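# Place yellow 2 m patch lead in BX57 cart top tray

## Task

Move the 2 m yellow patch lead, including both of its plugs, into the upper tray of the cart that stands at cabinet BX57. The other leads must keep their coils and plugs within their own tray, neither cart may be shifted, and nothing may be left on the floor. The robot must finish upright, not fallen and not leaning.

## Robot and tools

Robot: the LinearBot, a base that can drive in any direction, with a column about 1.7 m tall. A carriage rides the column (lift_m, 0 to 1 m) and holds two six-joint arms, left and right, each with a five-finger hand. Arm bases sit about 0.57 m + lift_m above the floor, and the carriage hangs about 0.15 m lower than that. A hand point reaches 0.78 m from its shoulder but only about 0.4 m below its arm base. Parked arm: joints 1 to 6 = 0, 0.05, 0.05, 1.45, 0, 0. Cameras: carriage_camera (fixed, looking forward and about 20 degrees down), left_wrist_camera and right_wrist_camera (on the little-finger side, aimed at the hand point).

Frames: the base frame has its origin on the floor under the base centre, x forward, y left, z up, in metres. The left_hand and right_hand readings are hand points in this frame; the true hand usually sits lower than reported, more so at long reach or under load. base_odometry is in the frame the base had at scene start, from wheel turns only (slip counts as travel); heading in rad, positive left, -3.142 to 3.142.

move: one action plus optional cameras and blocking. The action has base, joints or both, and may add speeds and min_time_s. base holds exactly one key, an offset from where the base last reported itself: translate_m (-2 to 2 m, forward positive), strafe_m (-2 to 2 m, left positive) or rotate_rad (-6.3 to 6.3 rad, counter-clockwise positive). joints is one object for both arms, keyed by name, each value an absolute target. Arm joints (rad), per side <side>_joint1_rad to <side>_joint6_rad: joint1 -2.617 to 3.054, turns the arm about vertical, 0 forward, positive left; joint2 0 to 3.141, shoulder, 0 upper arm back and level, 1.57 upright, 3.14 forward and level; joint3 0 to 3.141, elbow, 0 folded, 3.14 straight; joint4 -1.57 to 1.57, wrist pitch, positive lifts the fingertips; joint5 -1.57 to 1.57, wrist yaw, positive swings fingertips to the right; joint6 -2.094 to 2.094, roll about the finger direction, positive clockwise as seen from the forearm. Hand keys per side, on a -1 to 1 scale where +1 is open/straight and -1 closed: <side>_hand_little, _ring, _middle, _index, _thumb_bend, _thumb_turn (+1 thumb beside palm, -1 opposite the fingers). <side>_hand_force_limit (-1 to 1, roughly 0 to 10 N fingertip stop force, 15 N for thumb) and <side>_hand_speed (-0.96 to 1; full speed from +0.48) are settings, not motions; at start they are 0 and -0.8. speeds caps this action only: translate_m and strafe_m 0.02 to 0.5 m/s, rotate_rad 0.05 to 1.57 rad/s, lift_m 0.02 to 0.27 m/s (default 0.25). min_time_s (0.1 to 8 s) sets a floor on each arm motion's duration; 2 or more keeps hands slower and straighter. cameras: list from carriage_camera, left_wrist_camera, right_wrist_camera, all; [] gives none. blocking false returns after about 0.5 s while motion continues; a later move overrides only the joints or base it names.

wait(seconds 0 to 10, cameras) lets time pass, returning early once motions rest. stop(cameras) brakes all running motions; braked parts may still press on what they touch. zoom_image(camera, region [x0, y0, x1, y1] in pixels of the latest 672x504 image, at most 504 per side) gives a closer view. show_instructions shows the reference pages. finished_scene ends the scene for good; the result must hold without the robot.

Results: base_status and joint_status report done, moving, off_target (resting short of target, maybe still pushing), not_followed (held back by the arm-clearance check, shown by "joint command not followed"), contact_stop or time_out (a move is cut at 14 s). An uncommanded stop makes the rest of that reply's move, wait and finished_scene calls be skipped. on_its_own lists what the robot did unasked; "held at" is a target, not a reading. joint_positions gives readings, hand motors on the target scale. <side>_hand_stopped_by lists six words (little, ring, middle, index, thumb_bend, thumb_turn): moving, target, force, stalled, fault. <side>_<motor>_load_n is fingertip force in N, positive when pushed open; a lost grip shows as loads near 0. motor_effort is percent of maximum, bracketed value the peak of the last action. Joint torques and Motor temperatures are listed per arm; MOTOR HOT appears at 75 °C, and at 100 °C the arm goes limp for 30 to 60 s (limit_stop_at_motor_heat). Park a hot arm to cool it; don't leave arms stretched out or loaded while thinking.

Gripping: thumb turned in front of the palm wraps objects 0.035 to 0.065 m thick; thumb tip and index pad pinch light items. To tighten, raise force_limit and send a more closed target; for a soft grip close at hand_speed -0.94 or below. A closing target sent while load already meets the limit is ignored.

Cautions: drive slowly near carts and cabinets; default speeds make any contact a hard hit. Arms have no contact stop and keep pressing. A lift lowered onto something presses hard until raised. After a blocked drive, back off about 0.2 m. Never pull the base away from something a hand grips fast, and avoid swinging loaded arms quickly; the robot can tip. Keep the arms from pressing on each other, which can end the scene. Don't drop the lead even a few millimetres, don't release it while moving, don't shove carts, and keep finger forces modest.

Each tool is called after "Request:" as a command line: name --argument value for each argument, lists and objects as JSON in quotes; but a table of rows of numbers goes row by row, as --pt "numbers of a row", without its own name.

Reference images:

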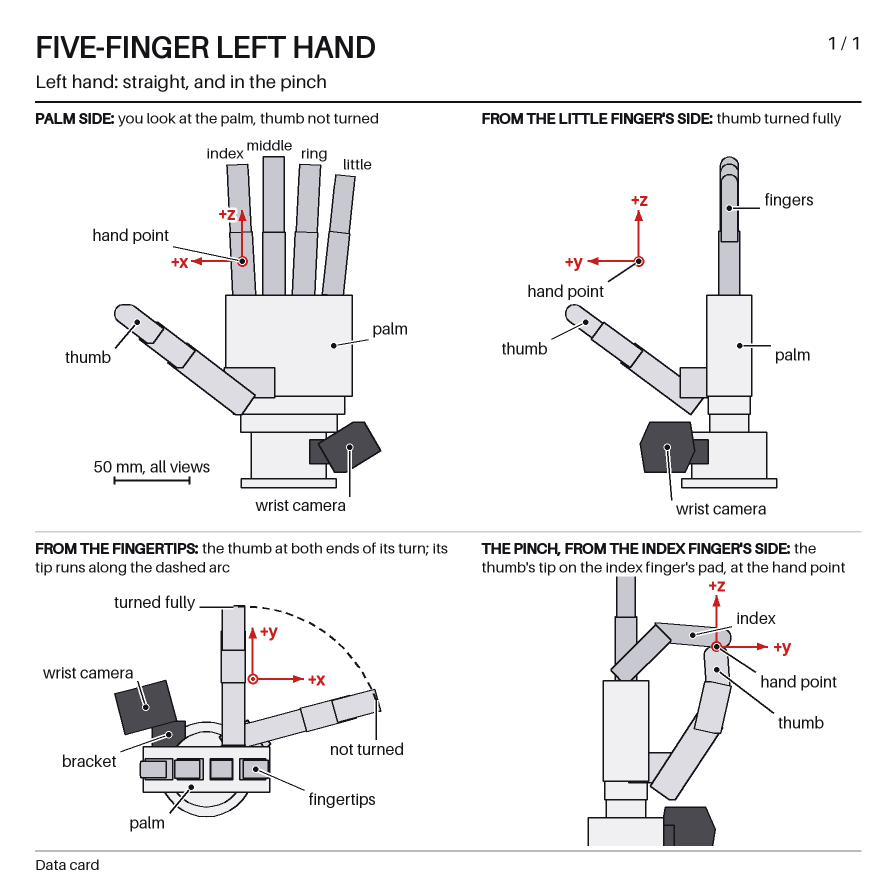

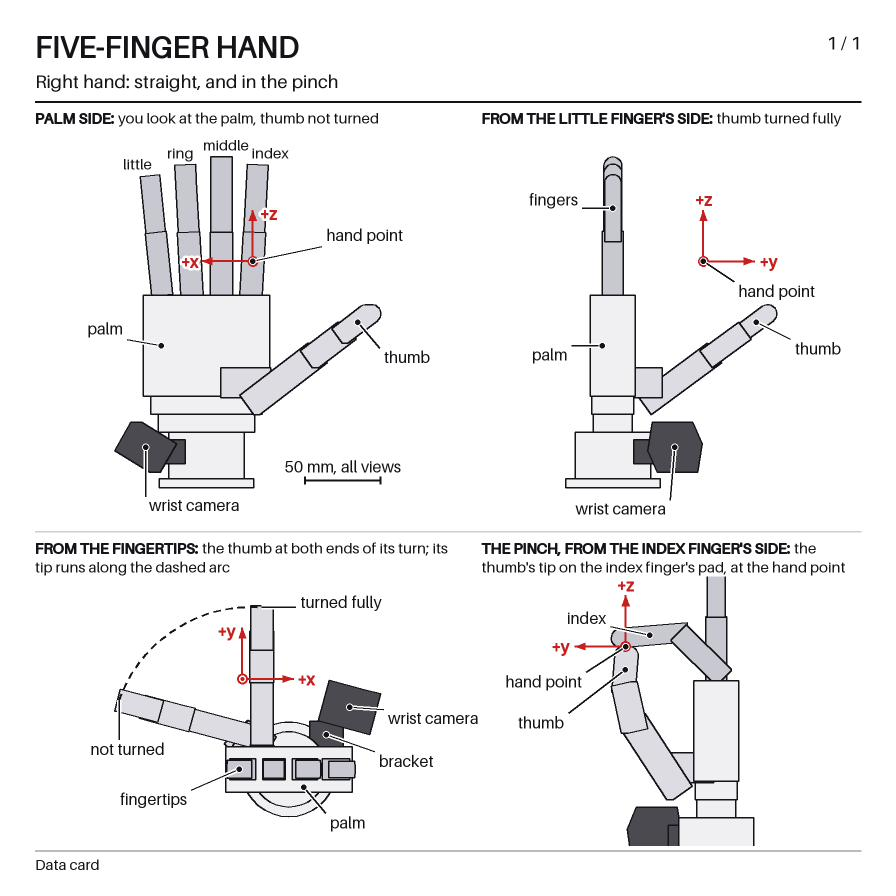

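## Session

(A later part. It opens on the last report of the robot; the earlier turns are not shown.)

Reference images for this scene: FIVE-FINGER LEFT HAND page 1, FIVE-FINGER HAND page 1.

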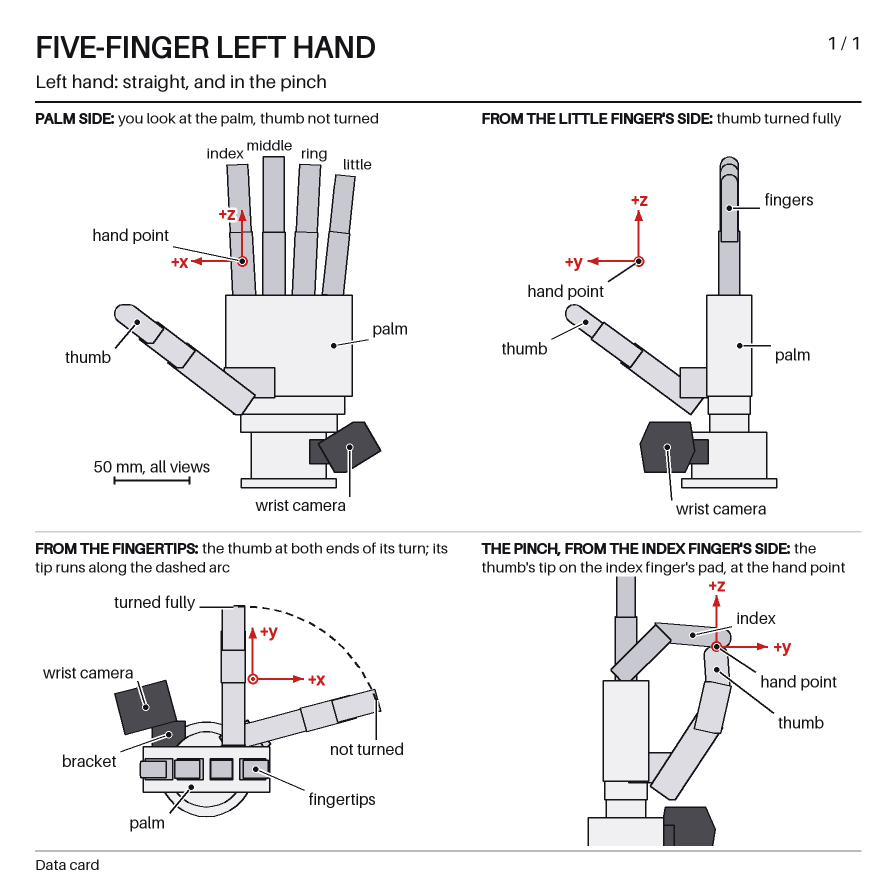

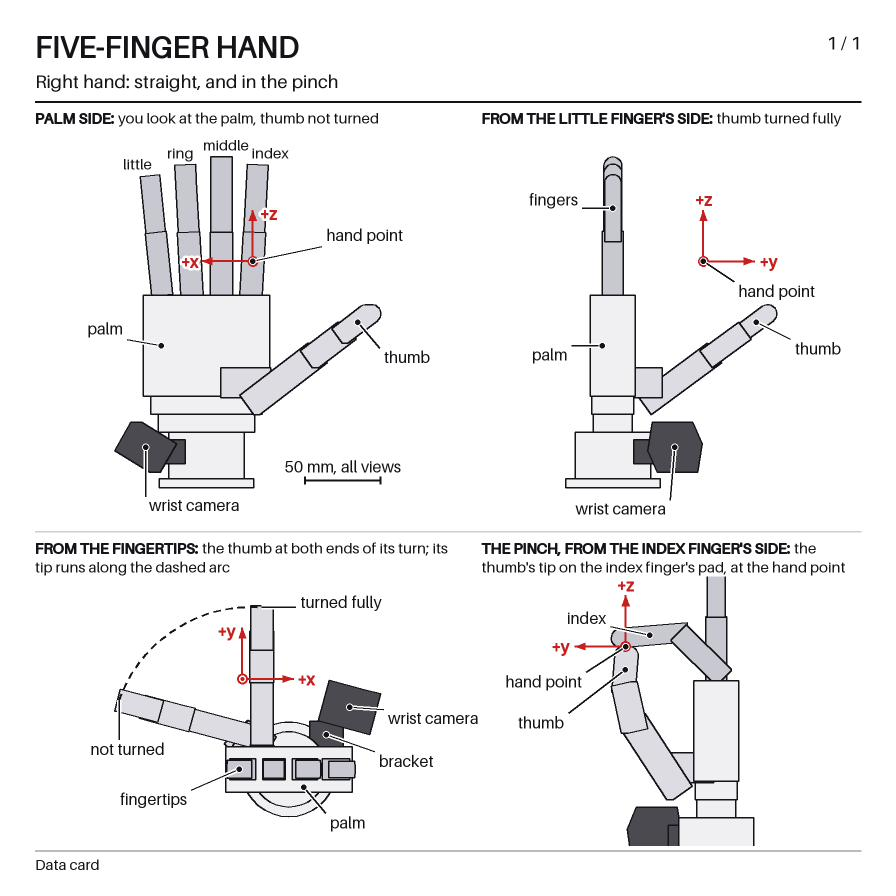

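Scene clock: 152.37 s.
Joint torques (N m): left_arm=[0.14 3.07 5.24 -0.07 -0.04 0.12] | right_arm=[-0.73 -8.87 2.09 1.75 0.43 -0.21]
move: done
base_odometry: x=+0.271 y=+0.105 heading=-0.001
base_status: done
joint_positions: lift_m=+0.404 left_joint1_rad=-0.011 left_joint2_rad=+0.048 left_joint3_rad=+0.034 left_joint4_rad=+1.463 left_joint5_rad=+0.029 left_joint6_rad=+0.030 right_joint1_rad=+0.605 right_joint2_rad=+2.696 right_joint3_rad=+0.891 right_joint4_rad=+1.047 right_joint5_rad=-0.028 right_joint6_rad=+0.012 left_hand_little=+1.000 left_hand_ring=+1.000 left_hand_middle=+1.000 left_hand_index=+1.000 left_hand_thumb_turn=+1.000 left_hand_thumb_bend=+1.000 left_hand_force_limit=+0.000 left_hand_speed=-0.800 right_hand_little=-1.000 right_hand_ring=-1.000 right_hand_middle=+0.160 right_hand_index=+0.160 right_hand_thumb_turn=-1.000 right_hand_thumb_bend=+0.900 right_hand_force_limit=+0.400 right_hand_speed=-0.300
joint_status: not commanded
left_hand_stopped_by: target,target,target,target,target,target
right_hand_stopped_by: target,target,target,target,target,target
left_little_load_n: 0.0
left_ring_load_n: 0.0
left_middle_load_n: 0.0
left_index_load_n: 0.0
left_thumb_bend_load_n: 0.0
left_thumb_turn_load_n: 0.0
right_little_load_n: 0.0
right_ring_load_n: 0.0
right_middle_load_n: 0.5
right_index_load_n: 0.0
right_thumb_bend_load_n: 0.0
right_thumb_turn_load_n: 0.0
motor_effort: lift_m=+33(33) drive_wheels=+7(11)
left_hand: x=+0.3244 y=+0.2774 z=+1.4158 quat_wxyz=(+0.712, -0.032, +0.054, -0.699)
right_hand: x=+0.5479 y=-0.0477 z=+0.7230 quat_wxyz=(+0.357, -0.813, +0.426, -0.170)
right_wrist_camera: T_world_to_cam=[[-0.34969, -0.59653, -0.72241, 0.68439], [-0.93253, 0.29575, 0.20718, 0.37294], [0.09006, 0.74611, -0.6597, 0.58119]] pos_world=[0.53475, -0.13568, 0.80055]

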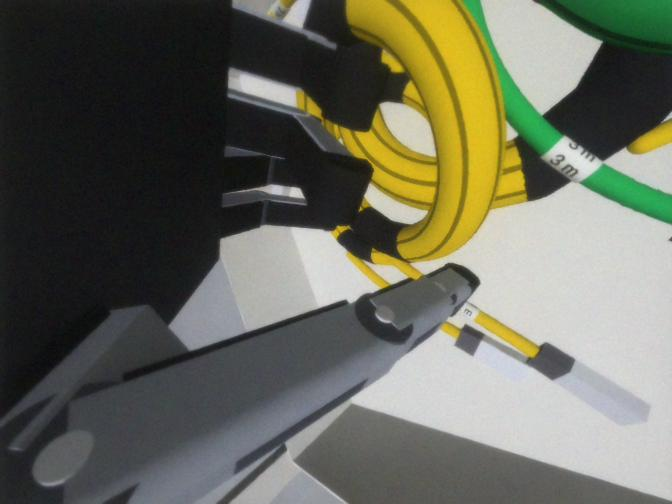

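Request:
move --cameras '["carriage_camera", "right_wrist_camera"]'

Request:
zoom_image --camera "carriage_camera" --region '[310, 350, 510, 500]'

Request:
zoom_image --camera "right_wrist_camera" --region '[220, 60, 520, 320]'

Scene clock: 152.97 s.
Joint torques (N m): left_arm=[0.1 3.08 5.34 -0.07 -0.05 0.12] | right_arm=[-0.75 -8.88 2.07 1.72 0.46 -0.22]
Motor temperatures (°C): left_arm=[25 27 30 26 26 22] | right_arm=[24 37 26 32 23 24]
base_odometry: x=+0.271 y=+0.105 heading=-0.001
base_status: done
joint_positions: lift_m=+0.404 left_joint1_rad=-0.011 left_joint2_rad=+0.048 left_joint3_rad=+0.034 left_joint4_rad=+1.463 left_joint5_rad=+0.029 left_joint6_rad=+0.030 right_joint1_rad=+0.605 right_joint2_rad=+2.696 right_joint3_rad=+0.891 right_joint4_rad=+1.047 right_joint5_rad=-0.028 right_joint6_rad=+0.012 left_hand_little=+1.000 left_hand_ring=+1.000 left_hand_middle=+1.000 left_hand_index=+1.000 left_hand_thumb_turn=+1.000 left_hand_thumb_bend=+1.000 left_hand_force_limit=+0.000 left_hand_speed=-0.800 right_hand_little=-1.000 right_hand_ring=-1.000 right_hand_middle=+0.160 right_hand_index=+0.160 right_hand_thumb_turn=-1.000 right_hand_thumb_bend=+0.900 right_hand_force_limit=+0.400 right_hand_speed=-0.300
joint_status: not commanded
left_hand_stopped_by: target,target,target,target,target,target
right_hand_stopped_by: target,target,target,target,target,target
left_little_load_n: 0.0
left_ring_load_n: 0.0
left_middle_load_n: 0.0
left_index_load_n: 0.0
left_thumb_bend_load_n: 0.5
left_thumb_turn_load_n: 0.0
right_little_load_n: 0.0
right_ring_load_n: 0.0
right_middle_load_n: 0.5
right_index_load_n: 0.5
right_thumb_bend_load_n: 0.0
right_thumb_turn_load_n: 0.0
motor_effort: lift_m=+33(33) drive_wheels=+6(11)
left_hand: x=+0.3244 y=+0.2774 z=+1.4158 quat_wxyz=(+0.712, -0.032, +0.054, -0.699) (m; base frame)
right_hand: x=+0.5479 y=-0.0477 z=+0.7230 quat_wxyz=(+0.357, -0.813, +0.426, -0.170) (m; base frame)
pictures: carriage_camera, right_wrist_camera
camera_calibration:
carriage_camera: T_world_to_cam=[[-0.02166, -0.99937, -0.02805, 0.04036], [-0.36389, 0.03401, -0.93082, 1.34536], [0.93119, -0.00996, -0.3644, 0.37976]] pos_world=[0.13681, -0.00164, 1.39181]
right_wrist_camera: T_world_to_cam=[[-0.34969, -0.59653, -0.72241, 0.68439], [-0.93253, 0.29575, 0.20718, 0.37294], [0.09006, 0.74611, -0.6597, 0.58119]] pos_world=[0.53475, -0.13568, 0.80055]

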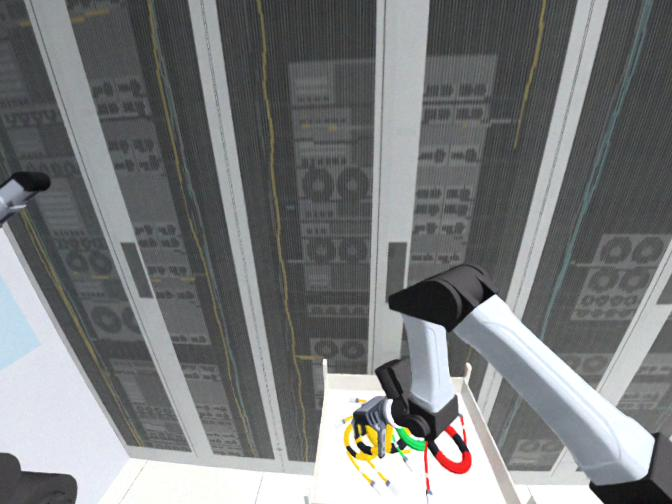

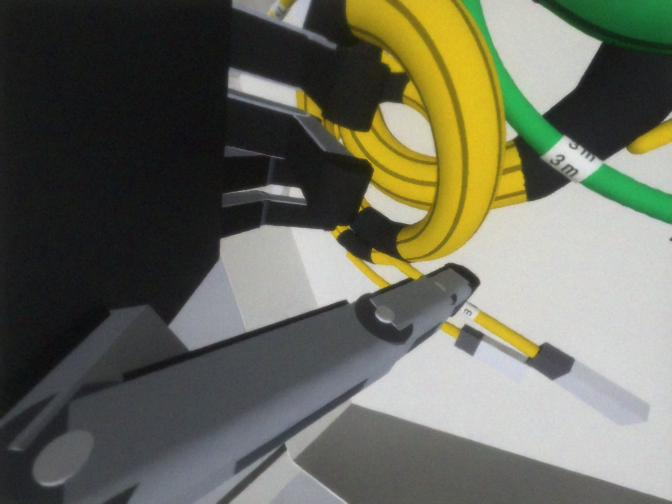

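Scaled by 2.520 from the camera's image (finer frame: 960x720).

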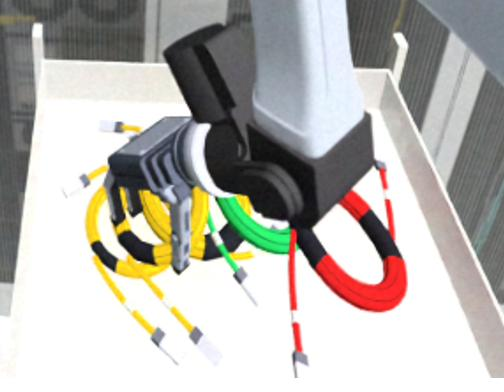

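Scaled by 1.680 from the camera's image (finer frame: 960x720).

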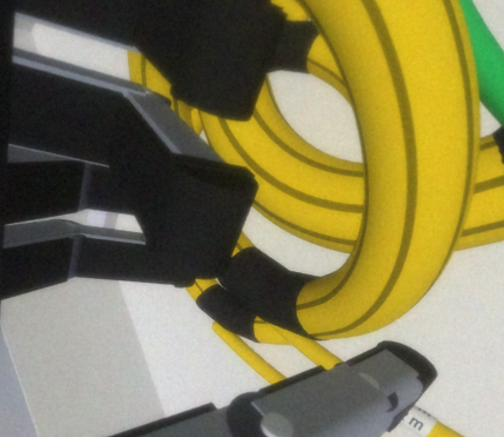

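Request:
move --joints '{"lift_m": 0.47}' --speeds '{"lift_m": 0.06}' --cameras '["right_wrist_camera", "carriage_camera"]'

Request:
zoom_image --camera "carriage_camera" --region '[310, 350, 510, 500]'

Scene clock: 154.67 s.
Joint torques (N m): left_arm=[0.1 3.08 5.29 -0.04 -0.06 0.12] | right_arm=[-0.66 -8.95 2.06 1.86 0.24 -0.22]
move: done
base_odometry: x=+0.271 y=+0.105 heading=-0.001
base_status: not commanded
joint_positions: lift_m=+0.470 left_joint1_rad=-0.011 left_joint2_rad=+0.048 left_joint3_rad=+0.034 left_joint4_rad=+1.463 left_joint5_rad=+0.029 left_joint6_rad=+0.030 right_joint1_rad=+0.605 right_joint2_rad=+2.696 right_joint3_rad=+0.891 right_joint4_rad=+1.031 right_joint5_rad=-0.008 right_joint6_rad=+0.012 left_hand_little=+1.000 left_hand_ring=+1.000 left_hand_middle=+1.000 left_hand_index=+1.000 left_hand_thumb_turn=+1.000 left_hand_thumb_bend=+1.000 left_hand_force_limit=+0.000 left_hand_speed=-0.800 right_hand_little=-1.000 right_hand_ring=-1.000 right_hand_middle=+0.160 right_hand_index=+0.160 right_hand_thumb_turn=-1.000 right_hand_thumb_bend=+0.900 right_hand_force_limit=+0.400 right_hand_speed=-0.300
joint_status: all done
left_hand_stopped_by: target,target,target,target,target,target
right_hand_stopped_by: target,target,target,target,target,target
left_little_load_n: 0.0
left_ring_load_n: 0.0
left_middle_load_n: 0.5
left_index_load_n: 0.0
left_thumb_bend_load_n: 0.0
left_thumb_turn_load_n: 0.0
right_little_load_n: 0.5
right_ring_load_n: 0.0
right_middle_load_n: 0.0
right_index_load_n: 0.5
right_thumb_bend_load_n: 0.0
right_thumb_turn_load_n: 0.0
motor_effort: lift_m=+32(38) drive_wheels=+4(9)
left_hand: x=+0.3244 y=+0.2774 z=+1.4818 quat_wxyz=(+0.712, -0.032, +0.054, -0.699)
right_hand: x=+0.5478 y=-0.0528 z=+0.7863 quat_wxyz=(+0.347, -0.814, +0.432, -0.175)
pictures: carriage_camera, right_wrist_camera
carriage_camera: T_world_to_cam=[[-0.02166, -0.99937, -0.02805, 0.04221], [-0.36389, 0.03401, -0.93082, 1.40689], [0.93119, -0.00996, -0.3644, 0.40384]] pos_world=[0.13681, -0.00164, 1.45791]
right_wrist_camera: T_world_to_cam=[[-0.36224, -0.60591, -0.70828, 0.72225], [-0.9269, 0.31417, 0.2053, 0.36064], [0.09813, 0.73087, -0.67542, 0.63379]] pos_world=[0.53372, -0.1389, 0.86559]

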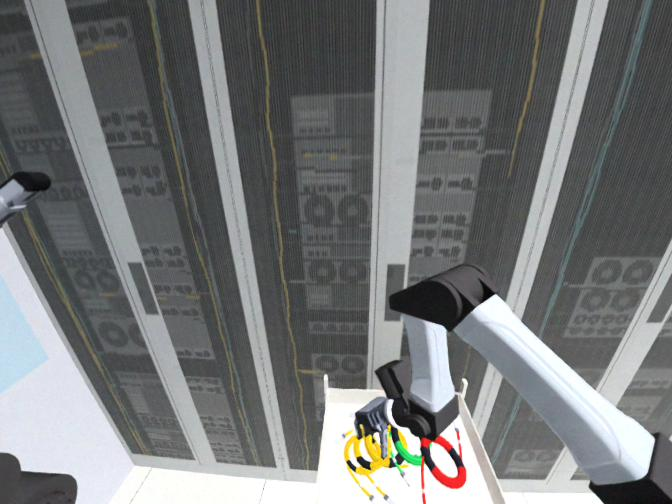

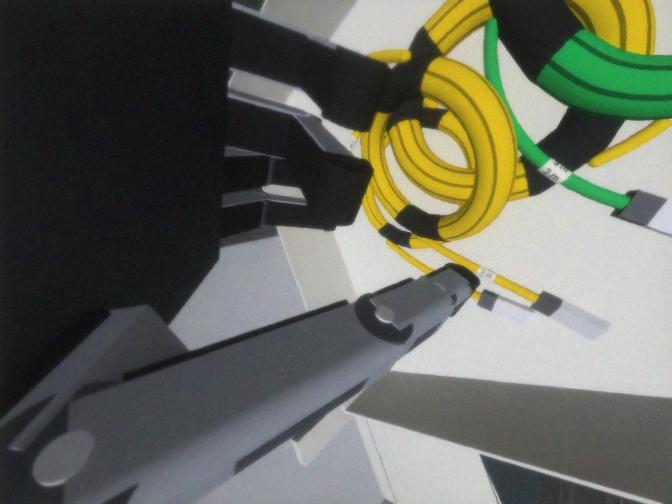

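Scaled by 2.520 from the camera's image (finer frame: 960x720).

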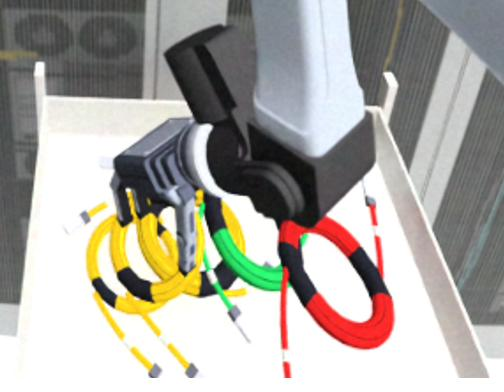

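Request:
zoom_image --camera "right_wrist_camera" --region '[340, 0, 672, 330]'

Scaled by 1.518 from the camera's image (finer frame: 960x720).

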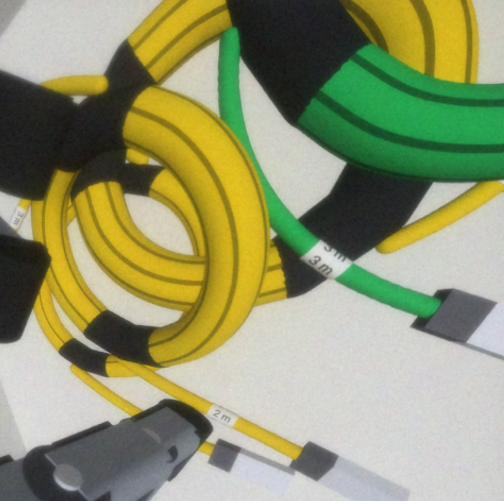

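Request:
move --base '{"strafe_m": -0.038}' --speeds '{"strafe_m": 0.08}'

Request:
move --base '{"translate_m": -0.010}' --speeds '{"translate_m": 0.05}' --cameras '["right_wrist_camera"]'

Scene clock: 156.83 s.
Joint torques (N m): left_arm=[0.17 3.02 5.19 -0.07 -0.06 0.12] | right_arm=[-0.39 -8.92 1.88 1.86 0.22 -0.22]
move: done
base_odometry: x=+0.271 y=+0.067 heading=+0.000
base_status: done
joint_positions: lift_m=+0.470 left_joint1_rad=-0.011 left_joint2_rad=+0.048 left_joint3_rad=+0.034 left_joint4_rad=+1.463 left_joint5_rad=+0.029 left_joint6_rad=+0.030 right_joint1_rad=+0.601 right_joint2_rad=+2.696 right_joint3_rad=+0.891 right_joint4_rad=+1.031 right_joint5_rad=-0.006 right_joint6_rad=+0.012 left_hand_little=+1.000 left_hand_ring=+1.000 left_hand_middle=+1.000 left_hand_index=+1.000 left_hand_thumb_turn=+1.000 left_hand_thumb_bend=+1.000 left_hand_force_limit=+0.000 left_hand_speed=-0.800 right_hand_little=-1.000 right_hand_ring=-1.000 right_hand_middle=+0.160 right_hand_index=+0.160 right_hand_thumb_turn=-1.000 right_hand_thumb_bend=+0.900 right_hand_force_limit=+0.400 right_hand_speed=-0.300
joint_status: not commanded
left_hand_stopped_by: target,target,target,target,target,target
right_hand_stopped_by: target,target,target,target,target,target
left_little_load_n: 0.5
left_ring_load_n: 0.0
left_middle_load_n: 0.0
left_index_load_n: 0.0
left_thumb_bend_load_n: 0.0
left_thumb_turn_load_n: 0.0
right_little_load_n: 0.0
right_ring_load_n: 0.0
right_middle_load_n: 0.0
right_index_load_n: 0.0
right_thumb_bend_load_n: 0.0
right_thumb_turn_load_n: 0.0
motor_effort: lift_m=+32(32) drive_wheels=+0(17)
left_hand: x=+0.3243 y=+0.2773 z=+1.4819 quat_wxyz=(+0.712, -0.032, +0.054, -0.700)
right_hand: x=+0.5490 y=-0.0544 z=+0.7862 quat_wxyz=(+0.346, -0.813, +0.434, -0.176)
pictures: none

Scene clock: 157.53 s.
Joint torques (N m): left_arm=[0.13 3.14 5.34 -0.08 -0.05 0.12] | right_arm=[-0.42 -8.81 2.15 1.87 0.22 -0.22]
move: done
base_odometry: x=+0.261 y=+0.067 heading=+0.000
base_status: done
joint_positions: lift_m=+0.470 left_joint1_rad=-0.011 left_joint2_rad=+0.048 left_joint3_rad=+0.034 left_joint4_rad=+1.463 left_joint5_rad=+0.029 left_joint6_rad=+0.030 right_joint1_rad=+0.602 right_joint2_rad=+2.696 right_joint3_rad=+0.891 right_joint4_rad=+1.031 right_joint5_rad=-0.005 right_joint6_rad=+0.012 left_hand_little=+1.000 left_hand_ring=+1.000 left_hand_middle=+1.000 left_hand_index=+1.000 left_hand_thumb_turn=+1.000 left_hand_thumb_bend=+1.000 left_hand_force_limit=+0.000 left_hand_speed=-0.800 right_hand_little=-1.000 right_hand_ring=-1.000 right_hand_middle=+0.160 right_hand_index=+0.160 right_hand_thumb_turn=-1.000 right_hand_thumb_bend=+0.900 right_hand_force_limit=+0.400 right_hand_speed=-0.300
joint_status: not commanded
left_hand_stopped_by: target,target,target,target,target,target
right_hand_stopped_by: target,target,target,target,target,target
left_little_load_n: 0.0
left_ring_load_n: 0.0
left_middle_load_n: 0.0
left_index_load_n: 0.0
left_thumb_bend_load_n: 0.0
left_thumb_turn_load_n: 0.0
right_little_load_n: 0.0
right_ring_load_n: 0.0
right_middle_load_n: 0.0
right_index_load_n: 0.0
right_thumb_bend_load_n: 0.0
right_thumb_turn_load_n: 0.0
motor_effort: lift_m=+32(32) drive_wheels=+0(10)
left_hand: x=+0.3244 y=+0.2773 z=+1.4818 quat_wxyz=(+0.712, -0.032, +0.054, -0.700)
right_hand: x=+0.5489 y=-0.0543 z=+0.7861 quat_wxyz=(+0.345, -0.813, +0.433, -0.177)
right_wrist_camera: T_world_to_cam=[[-0.36479, -0.60535, -0.70745, 0.72249], [-0.92542, 0.31946, 0.20384, 0.36287], [0.10261, 0.72904, -0.67673, 0.63309]] pos_world=[0.53441, -0.14011, 0.8656]

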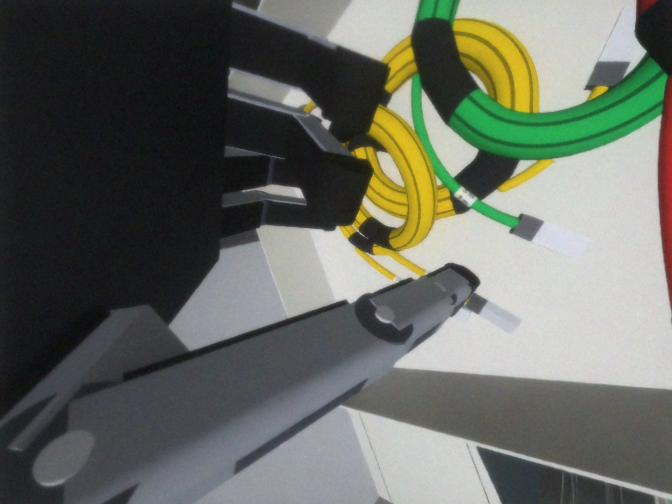

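Request:
move --joints '{"lift_m": 0.41}' --speeds '{"lift_m": 0.06}' --cameras '["right_wrist_camera"]'

Request:
zoom_image --camera "right_wrist_camera" --region '[220, 0, 560, 340]'

Scene clock: 159.03 s.
Joint torques (N m): left_arm=[0.13 3.19 5.33 -0.06 -0.05 0.12] | right_arm=[-0.43 -8.94 2.07 1.79 0.21 -0.22]
move: done
base_odometry: x=+0.261 y=+0.067 heading=+0.000
base_status: not commanded
joint_positions: lift_m=+0.410 left_joint1_rad=-0.011 left_joint2_rad=+0.048 left_joint3_rad=+0.034 left_joint4_rad=+1.463 left_joint5_rad=+0.029 left_joint6_rad=+0.030 right_joint1_rad=+0.602 right_joint2_rad=+2.696 right_joint3_rad=+0.891 right_joint4_rad=+1.039 right_joint5_rad=-0.006 right_joint6_rad=+0.012 left_hand_little=+1.000 left_hand_ring=+1.000 left_hand_middle=+1.000 left_hand_index=+1.000 left_hand_thumb_turn=+1.000 left_hand_thumb_bend=+1.000 left_hand_force_limit=+0.000 left_hand_speed=-0.800 right_hand_little=-1.000 right_hand_ring=-1.000 right_hand_middle=+0.160 right_hand_index=+0.159 right_hand_thumb_turn=-1.000 right_hand_thumb_bend=+0.900 right_hand_force_limit=+0.400 right_hand_speed=-0.300
joint_status: all done
left_hand_stopped_by: target,target,target,target,target,target
right_hand_stopped_by: target,target,target,target,target,target
left_little_load_n: 0.0
left_ring_load_n: 0.0
left_middle_load_n: 0.0
left_index_load_n: 0.0
left_thumb_bend_load_n: 0.0
left_thumb_turn_load_n: 0.0
right_little_load_n: 0.0
right_ring_load_n: 0.0
right_middle_load_n: 0.0
right_index_load_n: -5.5
right_thumb_bend_load_n: 0.0
right_thumb_turn_load_n: 0.0
motor_effort: lift_m=+25(26) drive_wheels=+3(6)
left_hand: x=+0.3244 y=+0.2773 z=+1.4223 quat_wxyz=(+0.712, -0.032, +0.054, -0.700)
right_hand: x=+0.5502 y=-0.0532 z=+0.7278 quat_wxyz=(+0.349, -0.812, +0.433, -0.178)
right_wrist_camera: T_world_to_cam=[[-0.36019, -0.60219, -0.71248, 0.68359], [-0.92681, 0.318, 0.19977, 0.37923], [0.10627, 0.73228, -0.67266, 0.58799]] pos_world=[0.53521, -0.13951, 0.8068]

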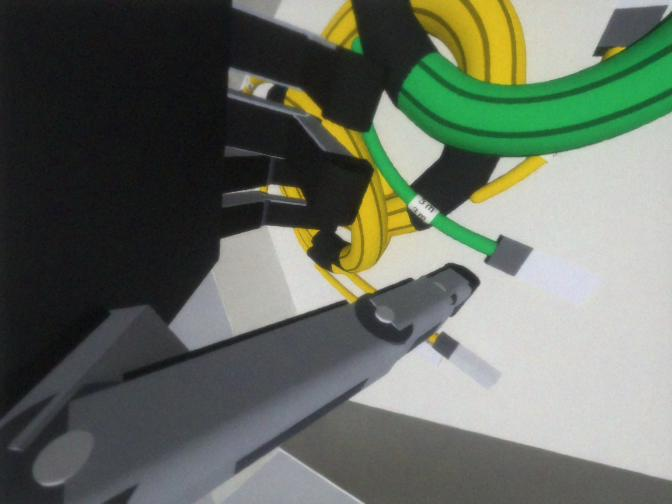

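Scaled by 1.482 from the camera's image (finer frame: 960x720).

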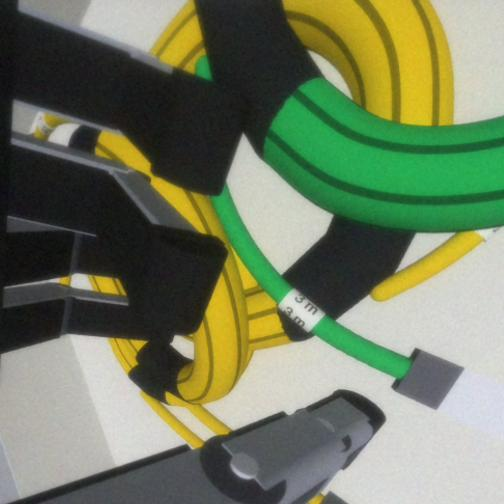

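Request:
move --cameras '["carriage_camera"]'

Request:
zoom_image --camera "carriage_camera" --region '[330, 380, 450, 500]'

Scene clock: 159.23 s.
Joint torques (N m): left_arm=[0.13 3.08 5.34 -0.05 -0.06 0.12] | right_arm=[-0.42 -8.95 2.1 1.8 0.22 -0.23]
Motor temperatures (°C): left_arm=[25 27 30 26 26 22] | right_arm=[24 37 26 32 23 24]
base_odometry: x=+0.261 y=+0.067 heading=+0.000
base_status: not commanded
joint_positions: lift_m=+0.410 left_joint1_rad=-0.011 left_joint2_rad=+0.048 left_joint3_rad=+0.034 left_joint4_rad=+1.463 left_joint5_rad=+0.029 left_joint6_rad=+0.030 right_joint1_rad=+0.602 right_joint2_rad=+2.696 right_joint3_rad=+0.891 right_joint4_rad=+1.039 right_joint5_rad=-0.006 right_joint6_rad=+0.012 left_hand_little=+1.000 left_hand_ring=+1.000 left_hand_middle=+1.000 left_hand_index=+1.000 left_hand_thumb_turn=+1.000 left_hand_thumb_bend=+1.000 left_hand_force_limit=+0.000 left_hand_speed=-0.800 right_hand_little=-1.000 right_hand_ring=-1.000 right_hand_middle=+0.160 right_hand_index=+0.159 right_hand_thumb_turn=-1.000 right_hand_thumb_bend=+0.900 right_hand_force_limit=+0.400 right_hand_speed=-0.300
joint_status: all done
left_hand_stopped_by: target,target,target,target,target,target
right_hand_stopped_by: target,target,target,target,target,target
left_little_load_n: 0.0
left_ring_load_n: 0.0
left_middle_load_n: 0.0
left_index_load_n: 0.0
left_thumb_bend_load_n: 0.0
left_thumb_turn_load_n: 0.0
right_little_load_n: 0.0
right_ring_load_n: 0.0
right_middle_load_n: 0.0
right_index_load_n: -5.5
right_thumb_bend_load_n: 0.0
right_thumb_turn_load_n: 0.0
motor_effort: lift_m=+25(26) drive_wheels=+4(6)
left_hand: x=+0.3244 y=+0.2773 z=+1.4223 quat_wxyz=(+0.712, -0.032, +0.054, -0.700) (m; base frame)
right_hand: x=+0.5502 y=-0.0532 z=+0.7278 quat_wxyz=(+0.349, -0.812, +0.433, -0.178) (m; base frame)
pictures: carriage_camera
camera_calibration:
carriage_camera: T_world_to_cam=[[-0.02166, -0.99937, -0.02805, 0.04054], [-0.36389, 0.03401, -0.93082, 1.35151], [0.93119, -0.00996, -0.3644, 0.38216]] pos_world=[0.13681, -0.00164, 1.39841]

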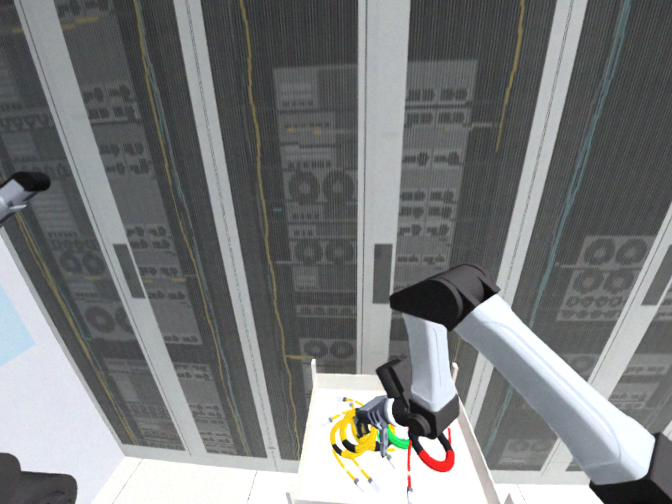

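Scaled by 4.200 from the camera's image (finer frame: 960x720).

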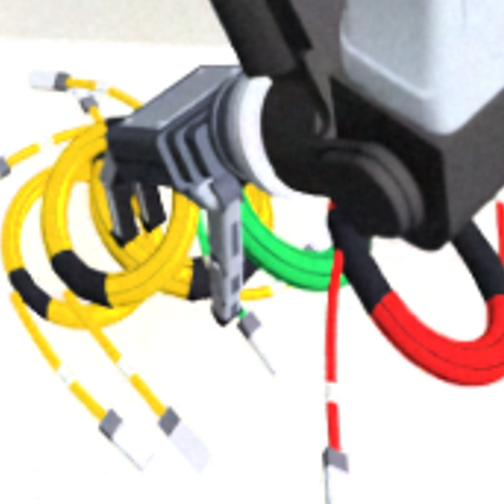

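Request:
move --joints '{"lift_m": 0.413}' --speeds '{"lift_m": 0.04}'

Request:
move --joints '{"right_hand_speed": -0.85, "right_hand_force_limit": 0.2, "right_hand_thumb_bend": 0.45, "right_hand_index": -0.05, "right_hand_middle": -0.05}' --cameras '["right_wrist_camera", "carriage_camera"]'

Request:
zoom_image --camera "carriage_camera" --region '[330, 380, 450, 500]'

Scene clock: 160.10 s.
Joint torques (N m): left_arm=[0.13 3.1 5.35 -0.08 -0.05 0.12] | right_arm=[-0.49 -8.77 2.19 1.82 0.23 -0.22]
move: done
base_odometry: x=+0.261 y=+0.067 heading=+0.000
base_status: not commanded
joint_positions: lift_m=+0.413 left_joint1_rad=-0.011 left_joint2_rad=+0.048 left_joint3_rad=+0.034 left_joint4_rad=+1.463 left_joint5_rad=+0.029 left_joint6_rad=+0.030 right_joint1_rad=+0.602 right_joint2_rad=+2.696 right_joint3_rad=+0.891 right_joint4_rad=+1.036 right_joint5_rad=-0.006 right_joint6_rad=+0.012 left_hand_little=+1.000 left_hand_ring=+1.000 left_hand_middle=+1.000 left_hand_index=+1.000 left_hand_thumb_turn=+1.000 left_hand_thumb_bend=+1.000 left_hand_force_limit=+0.000 left_hand_speed=-0.800 right_hand_little=-1.000 right_hand_ring=-1.000 right_hand_middle=+0.160 right_hand_index=+0.160 right_hand_thumb_turn=-1.000 right_hand_thumb_bend=+0.900 right_hand_force_limit=+0.400 right_hand_speed=-0.300
joint_status: all done
left_hand_stopped_by: target,target,target,target,target,target
right_hand_stopped_by: target,target,target,target,target,target
left_little_load_n: 0.0
left_ring_load_n: 0.0
left_middle_load_n: 0.0
left_index_load_n: 0.0
left_thumb_bend_load_n: 0.0
left_thumb_turn_load_n: 0.0
right_little_load_n: 0.0
right_ring_load_n: 0.0
right_middle_load_n: 0.0
right_index_load_n: 0.0
right_thumb_bend_load_n: 0.0
right_thumb_turn_load_n: 0.0
motor_effort: lift_m=+33(37) drive_wheels=+0(6)
left_hand: x=+0.3244 y=+0.2773 z=+1.4248 quat_wxyz=(+0.712, -0.032, +0.054, -0.700)
right_hand: x=+0.5497 y=-0.0535 z=+0.7299 quat_wxyz=(+0.348, -0.813, +0.433, -0.178)
pictures: none

Scene clock: 162.67 s.
Joint torques (N m): left_arm=[0.12 3.08 5.33 -0.06 -0.05 0.11] | right_arm=[-0.44 -8.87 2.07 1.82 0.22 -0.22]
move: done
base_odometry: x=+0.261 y=+0.067 heading=+0.000
base_status: not commanded
joint_positions: lift_m=+0.413 left_joint1_rad=-0.011 left_joint2_rad=+0.048 left_joint3_rad=+0.034 left_joint4_rad=+1.463 left_joint5_rad=+0.029 left_joint6_rad=+0.030 right_joint1_rad=+0.602 right_joint2_rad=+2.696 right_joint3_rad=+0.891 right_joint4_rad=+1.036 right_joint5_rad=-0.006 right_joint6_rad=+0.012 left_hand_little=+1.000 left_hand_ring=+1.000 left_hand_middle=+1.000 left_hand_index=+1.000 left_hand_thumb_turn=+1.000 left_hand_thumb_bend=+1.000 left_hand_force_limit=+0.000 left_hand_speed=-0.800 right_hand_little=-1.000 right_hand_ring=-1.000 right_hand_middle=-0.050 right_hand_index=-0.050 right_hand_thumb_turn=-1.000 right_hand_thumb_bend=+0.450 right_hand_force_limit=+0.200 right_hand_speed=-0.850
joint_status: all done
left_hand_stopped_by: target,target,target,target,target,target
right_hand_stopped_by: target,target,target,target,target,target
left_little_load_n: 0.0
left_ring_load_n: 0.0
left_middle_load_n: 0.0
left_index_load_n: 0.0
left_thumb_bend_load_n: 0.0
left_thumb_turn_load_n: 0.5
right_little_load_n: 0.0
right_ring_load_n: 0.5
right_middle_load_n: 0.5
right_index_load_n: 0.0
right_thumb_bend_load_n: 0.0
right_thumb_turn_load_n: 0.0
motor_effort: lift_m=+33(33) drive_wheels=-1(8)
left_hand: x=+0.3244 y=+0.2773 z=+1.4248 quat_wxyz=(+0.712, -0.032, +0.054, -0.700)
right_hand: x=+0.5496 y=-0.0536 z=+0.7298 quat_wxyz=(+0.347, -0.813, +0.433, -0.177)
pictures: carriage_camera, right_wrist_camera
carriage_camera: T_world_to_cam=[[-0.02166, -0.99937, -0.02805, 0.04061], [-0.36389, 0.03401, -0.93082, 1.35374], [0.93119, -0.00996, -0.3644, 0.38304]] pos_world=[0.13681, -0.00164, 1.40081]
right_wrist_camera: T_world_to_cam=[[-0.36204, -0.6034, -0.71052, 0.68412], [-0.92628, 0.31835, 0.20162, 0.37675], [0.10454, 0.73113, -0.67418, 0.59165]] pos_world=[0.53481, -0.13971, 0.809]

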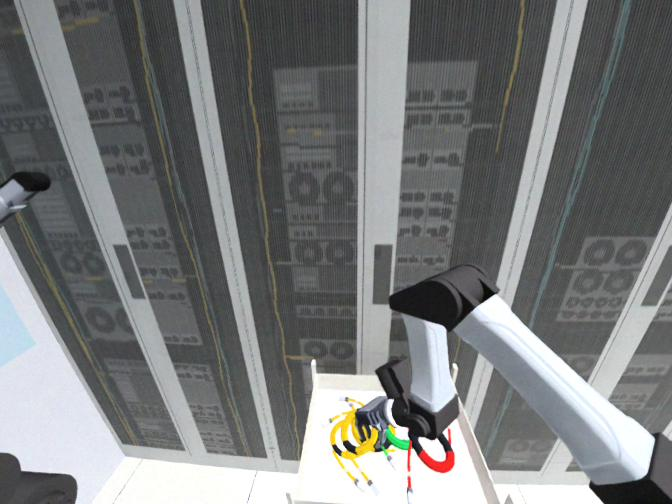

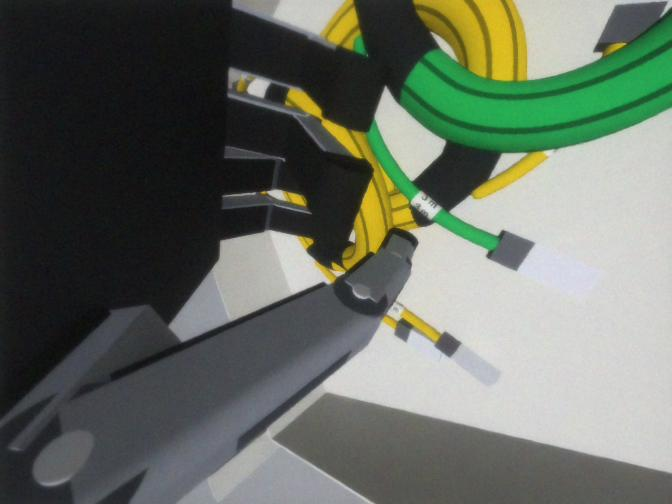

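Scaled by 4.200 from the camera's image (finer frame: 960x720).

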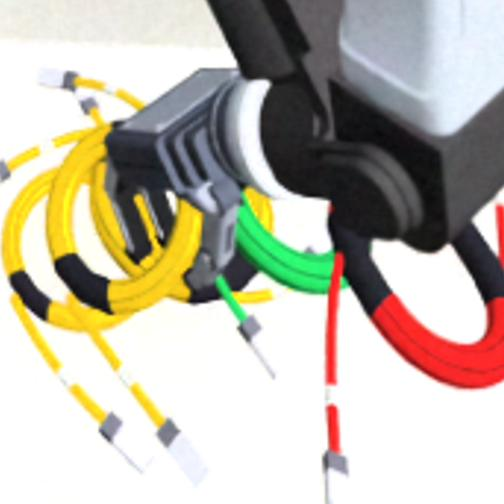

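Request:
move --joints '{"lift_m": 0.403}' --speeds '{"lift_m": 0.04}' --cameras '["right_wrist_camera", "carriage_camera"]'

Request:
zoom_image --camera "carriage_camera" --region '[330, 380, 450, 500]'

Scene clock: 163.53 s.
Joint torques (N m): left_arm=[0.13 3.12 5.45 -0.03 -0.05 0.11] | right_arm=[-0.49 -8.87 2.13 1.7 0.25 -0.22]
move: done
base_odometry: x=+0.261 y=+0.067 heading=+0.000
base_status: not commanded
joint_positions: lift_m=+0.403 left_joint1_rad=-0.011 left_joint2_rad=+0.048 left_joint3_rad=+0.034 left_joint4_rad=+1.463 left_joint5_rad=+0.029 left_joint6_rad=+0.030 right_joint1_rad=+0.602 right_joint2_rad=+2.696 right_joint3_rad=+0.890 right_joint4_rad=+1.046 right_joint5_rad=-0.008 right_joint6_rad=+0.012 left_hand_little=+1.000 left_hand_ring=+1.000 left_hand_middle=+1.000 left_hand_index=+1.000 left_hand_thumb_turn=+1.000 left_hand_thumb_bend=+1.000 left_hand_force_limit=+0.000 left_hand_speed=-0.800 right_hand_little=-1.000 right_hand_ring=-1.000 right_hand_middle=-0.050 right_hand_index=-0.051 right_hand_thumb_turn=-1.000 right_hand_thumb_bend=+0.450 right_hand_force_limit=+0.200 right_hand_speed=-0.850
joint_status: all done
left_hand_stopped_by: target,target,target,target,target,target
right_hand_stopped_by: target,target,target,target,target,target
left_little_load_n: 0.0
left_ring_load_n: 0.0
left_middle_load_n: 0.0
left_index_load_n: 0.0
left_thumb_bend_load_n: 0.0
left_thumb_turn_load_n: 0.0
right_little_load_n: 0.0
right_ring_load_n: 0.0
right_middle_load_n: -2.0
right_index_load_n: -5.0
right_thumb_bend_load_n: 0.0
right_thumb_turn_load_n: 0.0
motor_effort: lift_m=+24(26) drive_wheels=+2(5)
left_hand: x=+0.3244 y=+0.2773 z=+1.4154 quat_wxyz=(+0.712, -0.032, +0.054, -0.700)
right_hand: x=+0.5510 y=-0.0521 z=+0.7220 quat_wxyz=(+0.352, -0.811, +0.431, -0.178)
pictures: carriage_camera, right_wrist_camera
carriage_camera: T_world_to_cam=[[-0.02166, -0.99937, -0.02805, 0.04035], [-0.36389, 0.03401, -0.93082, 1.34509], [0.93119, -0.00996, -0.3644, 0.37965]] pos_world=[0.13681, -0.00164, 1.39151]
right_wrist_camera: T_world_to_cam=[[-0.35572, -0.59897, -0.71743, 0.68181], [-0.92834, 0.31509, 0.19723, 0.38324], [0.10792, 0.73618, -0.66813, 0.57913]] pos_world=[0.53581, -0.13871, 0.80049]

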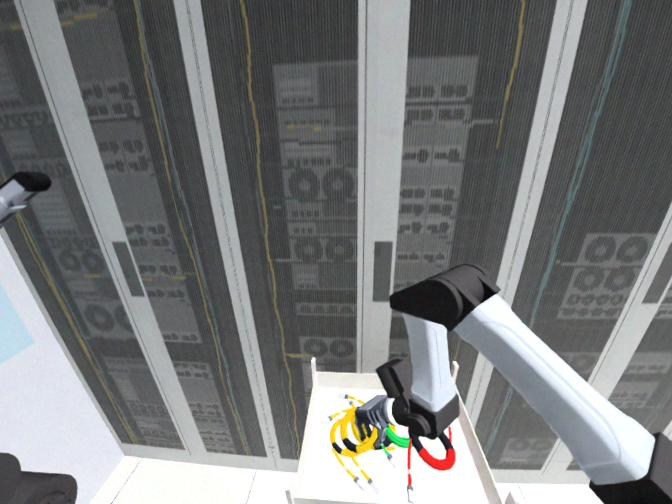

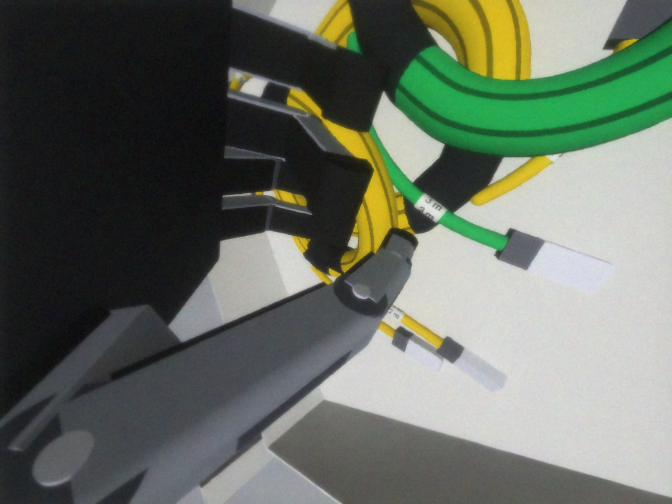

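Scaled by 4.200 from the camera's image (finer frame: 960x720).

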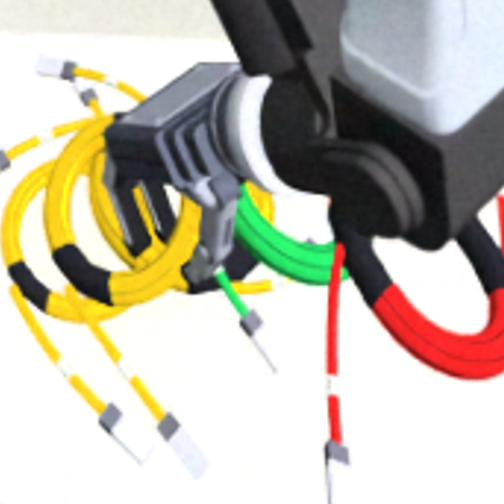

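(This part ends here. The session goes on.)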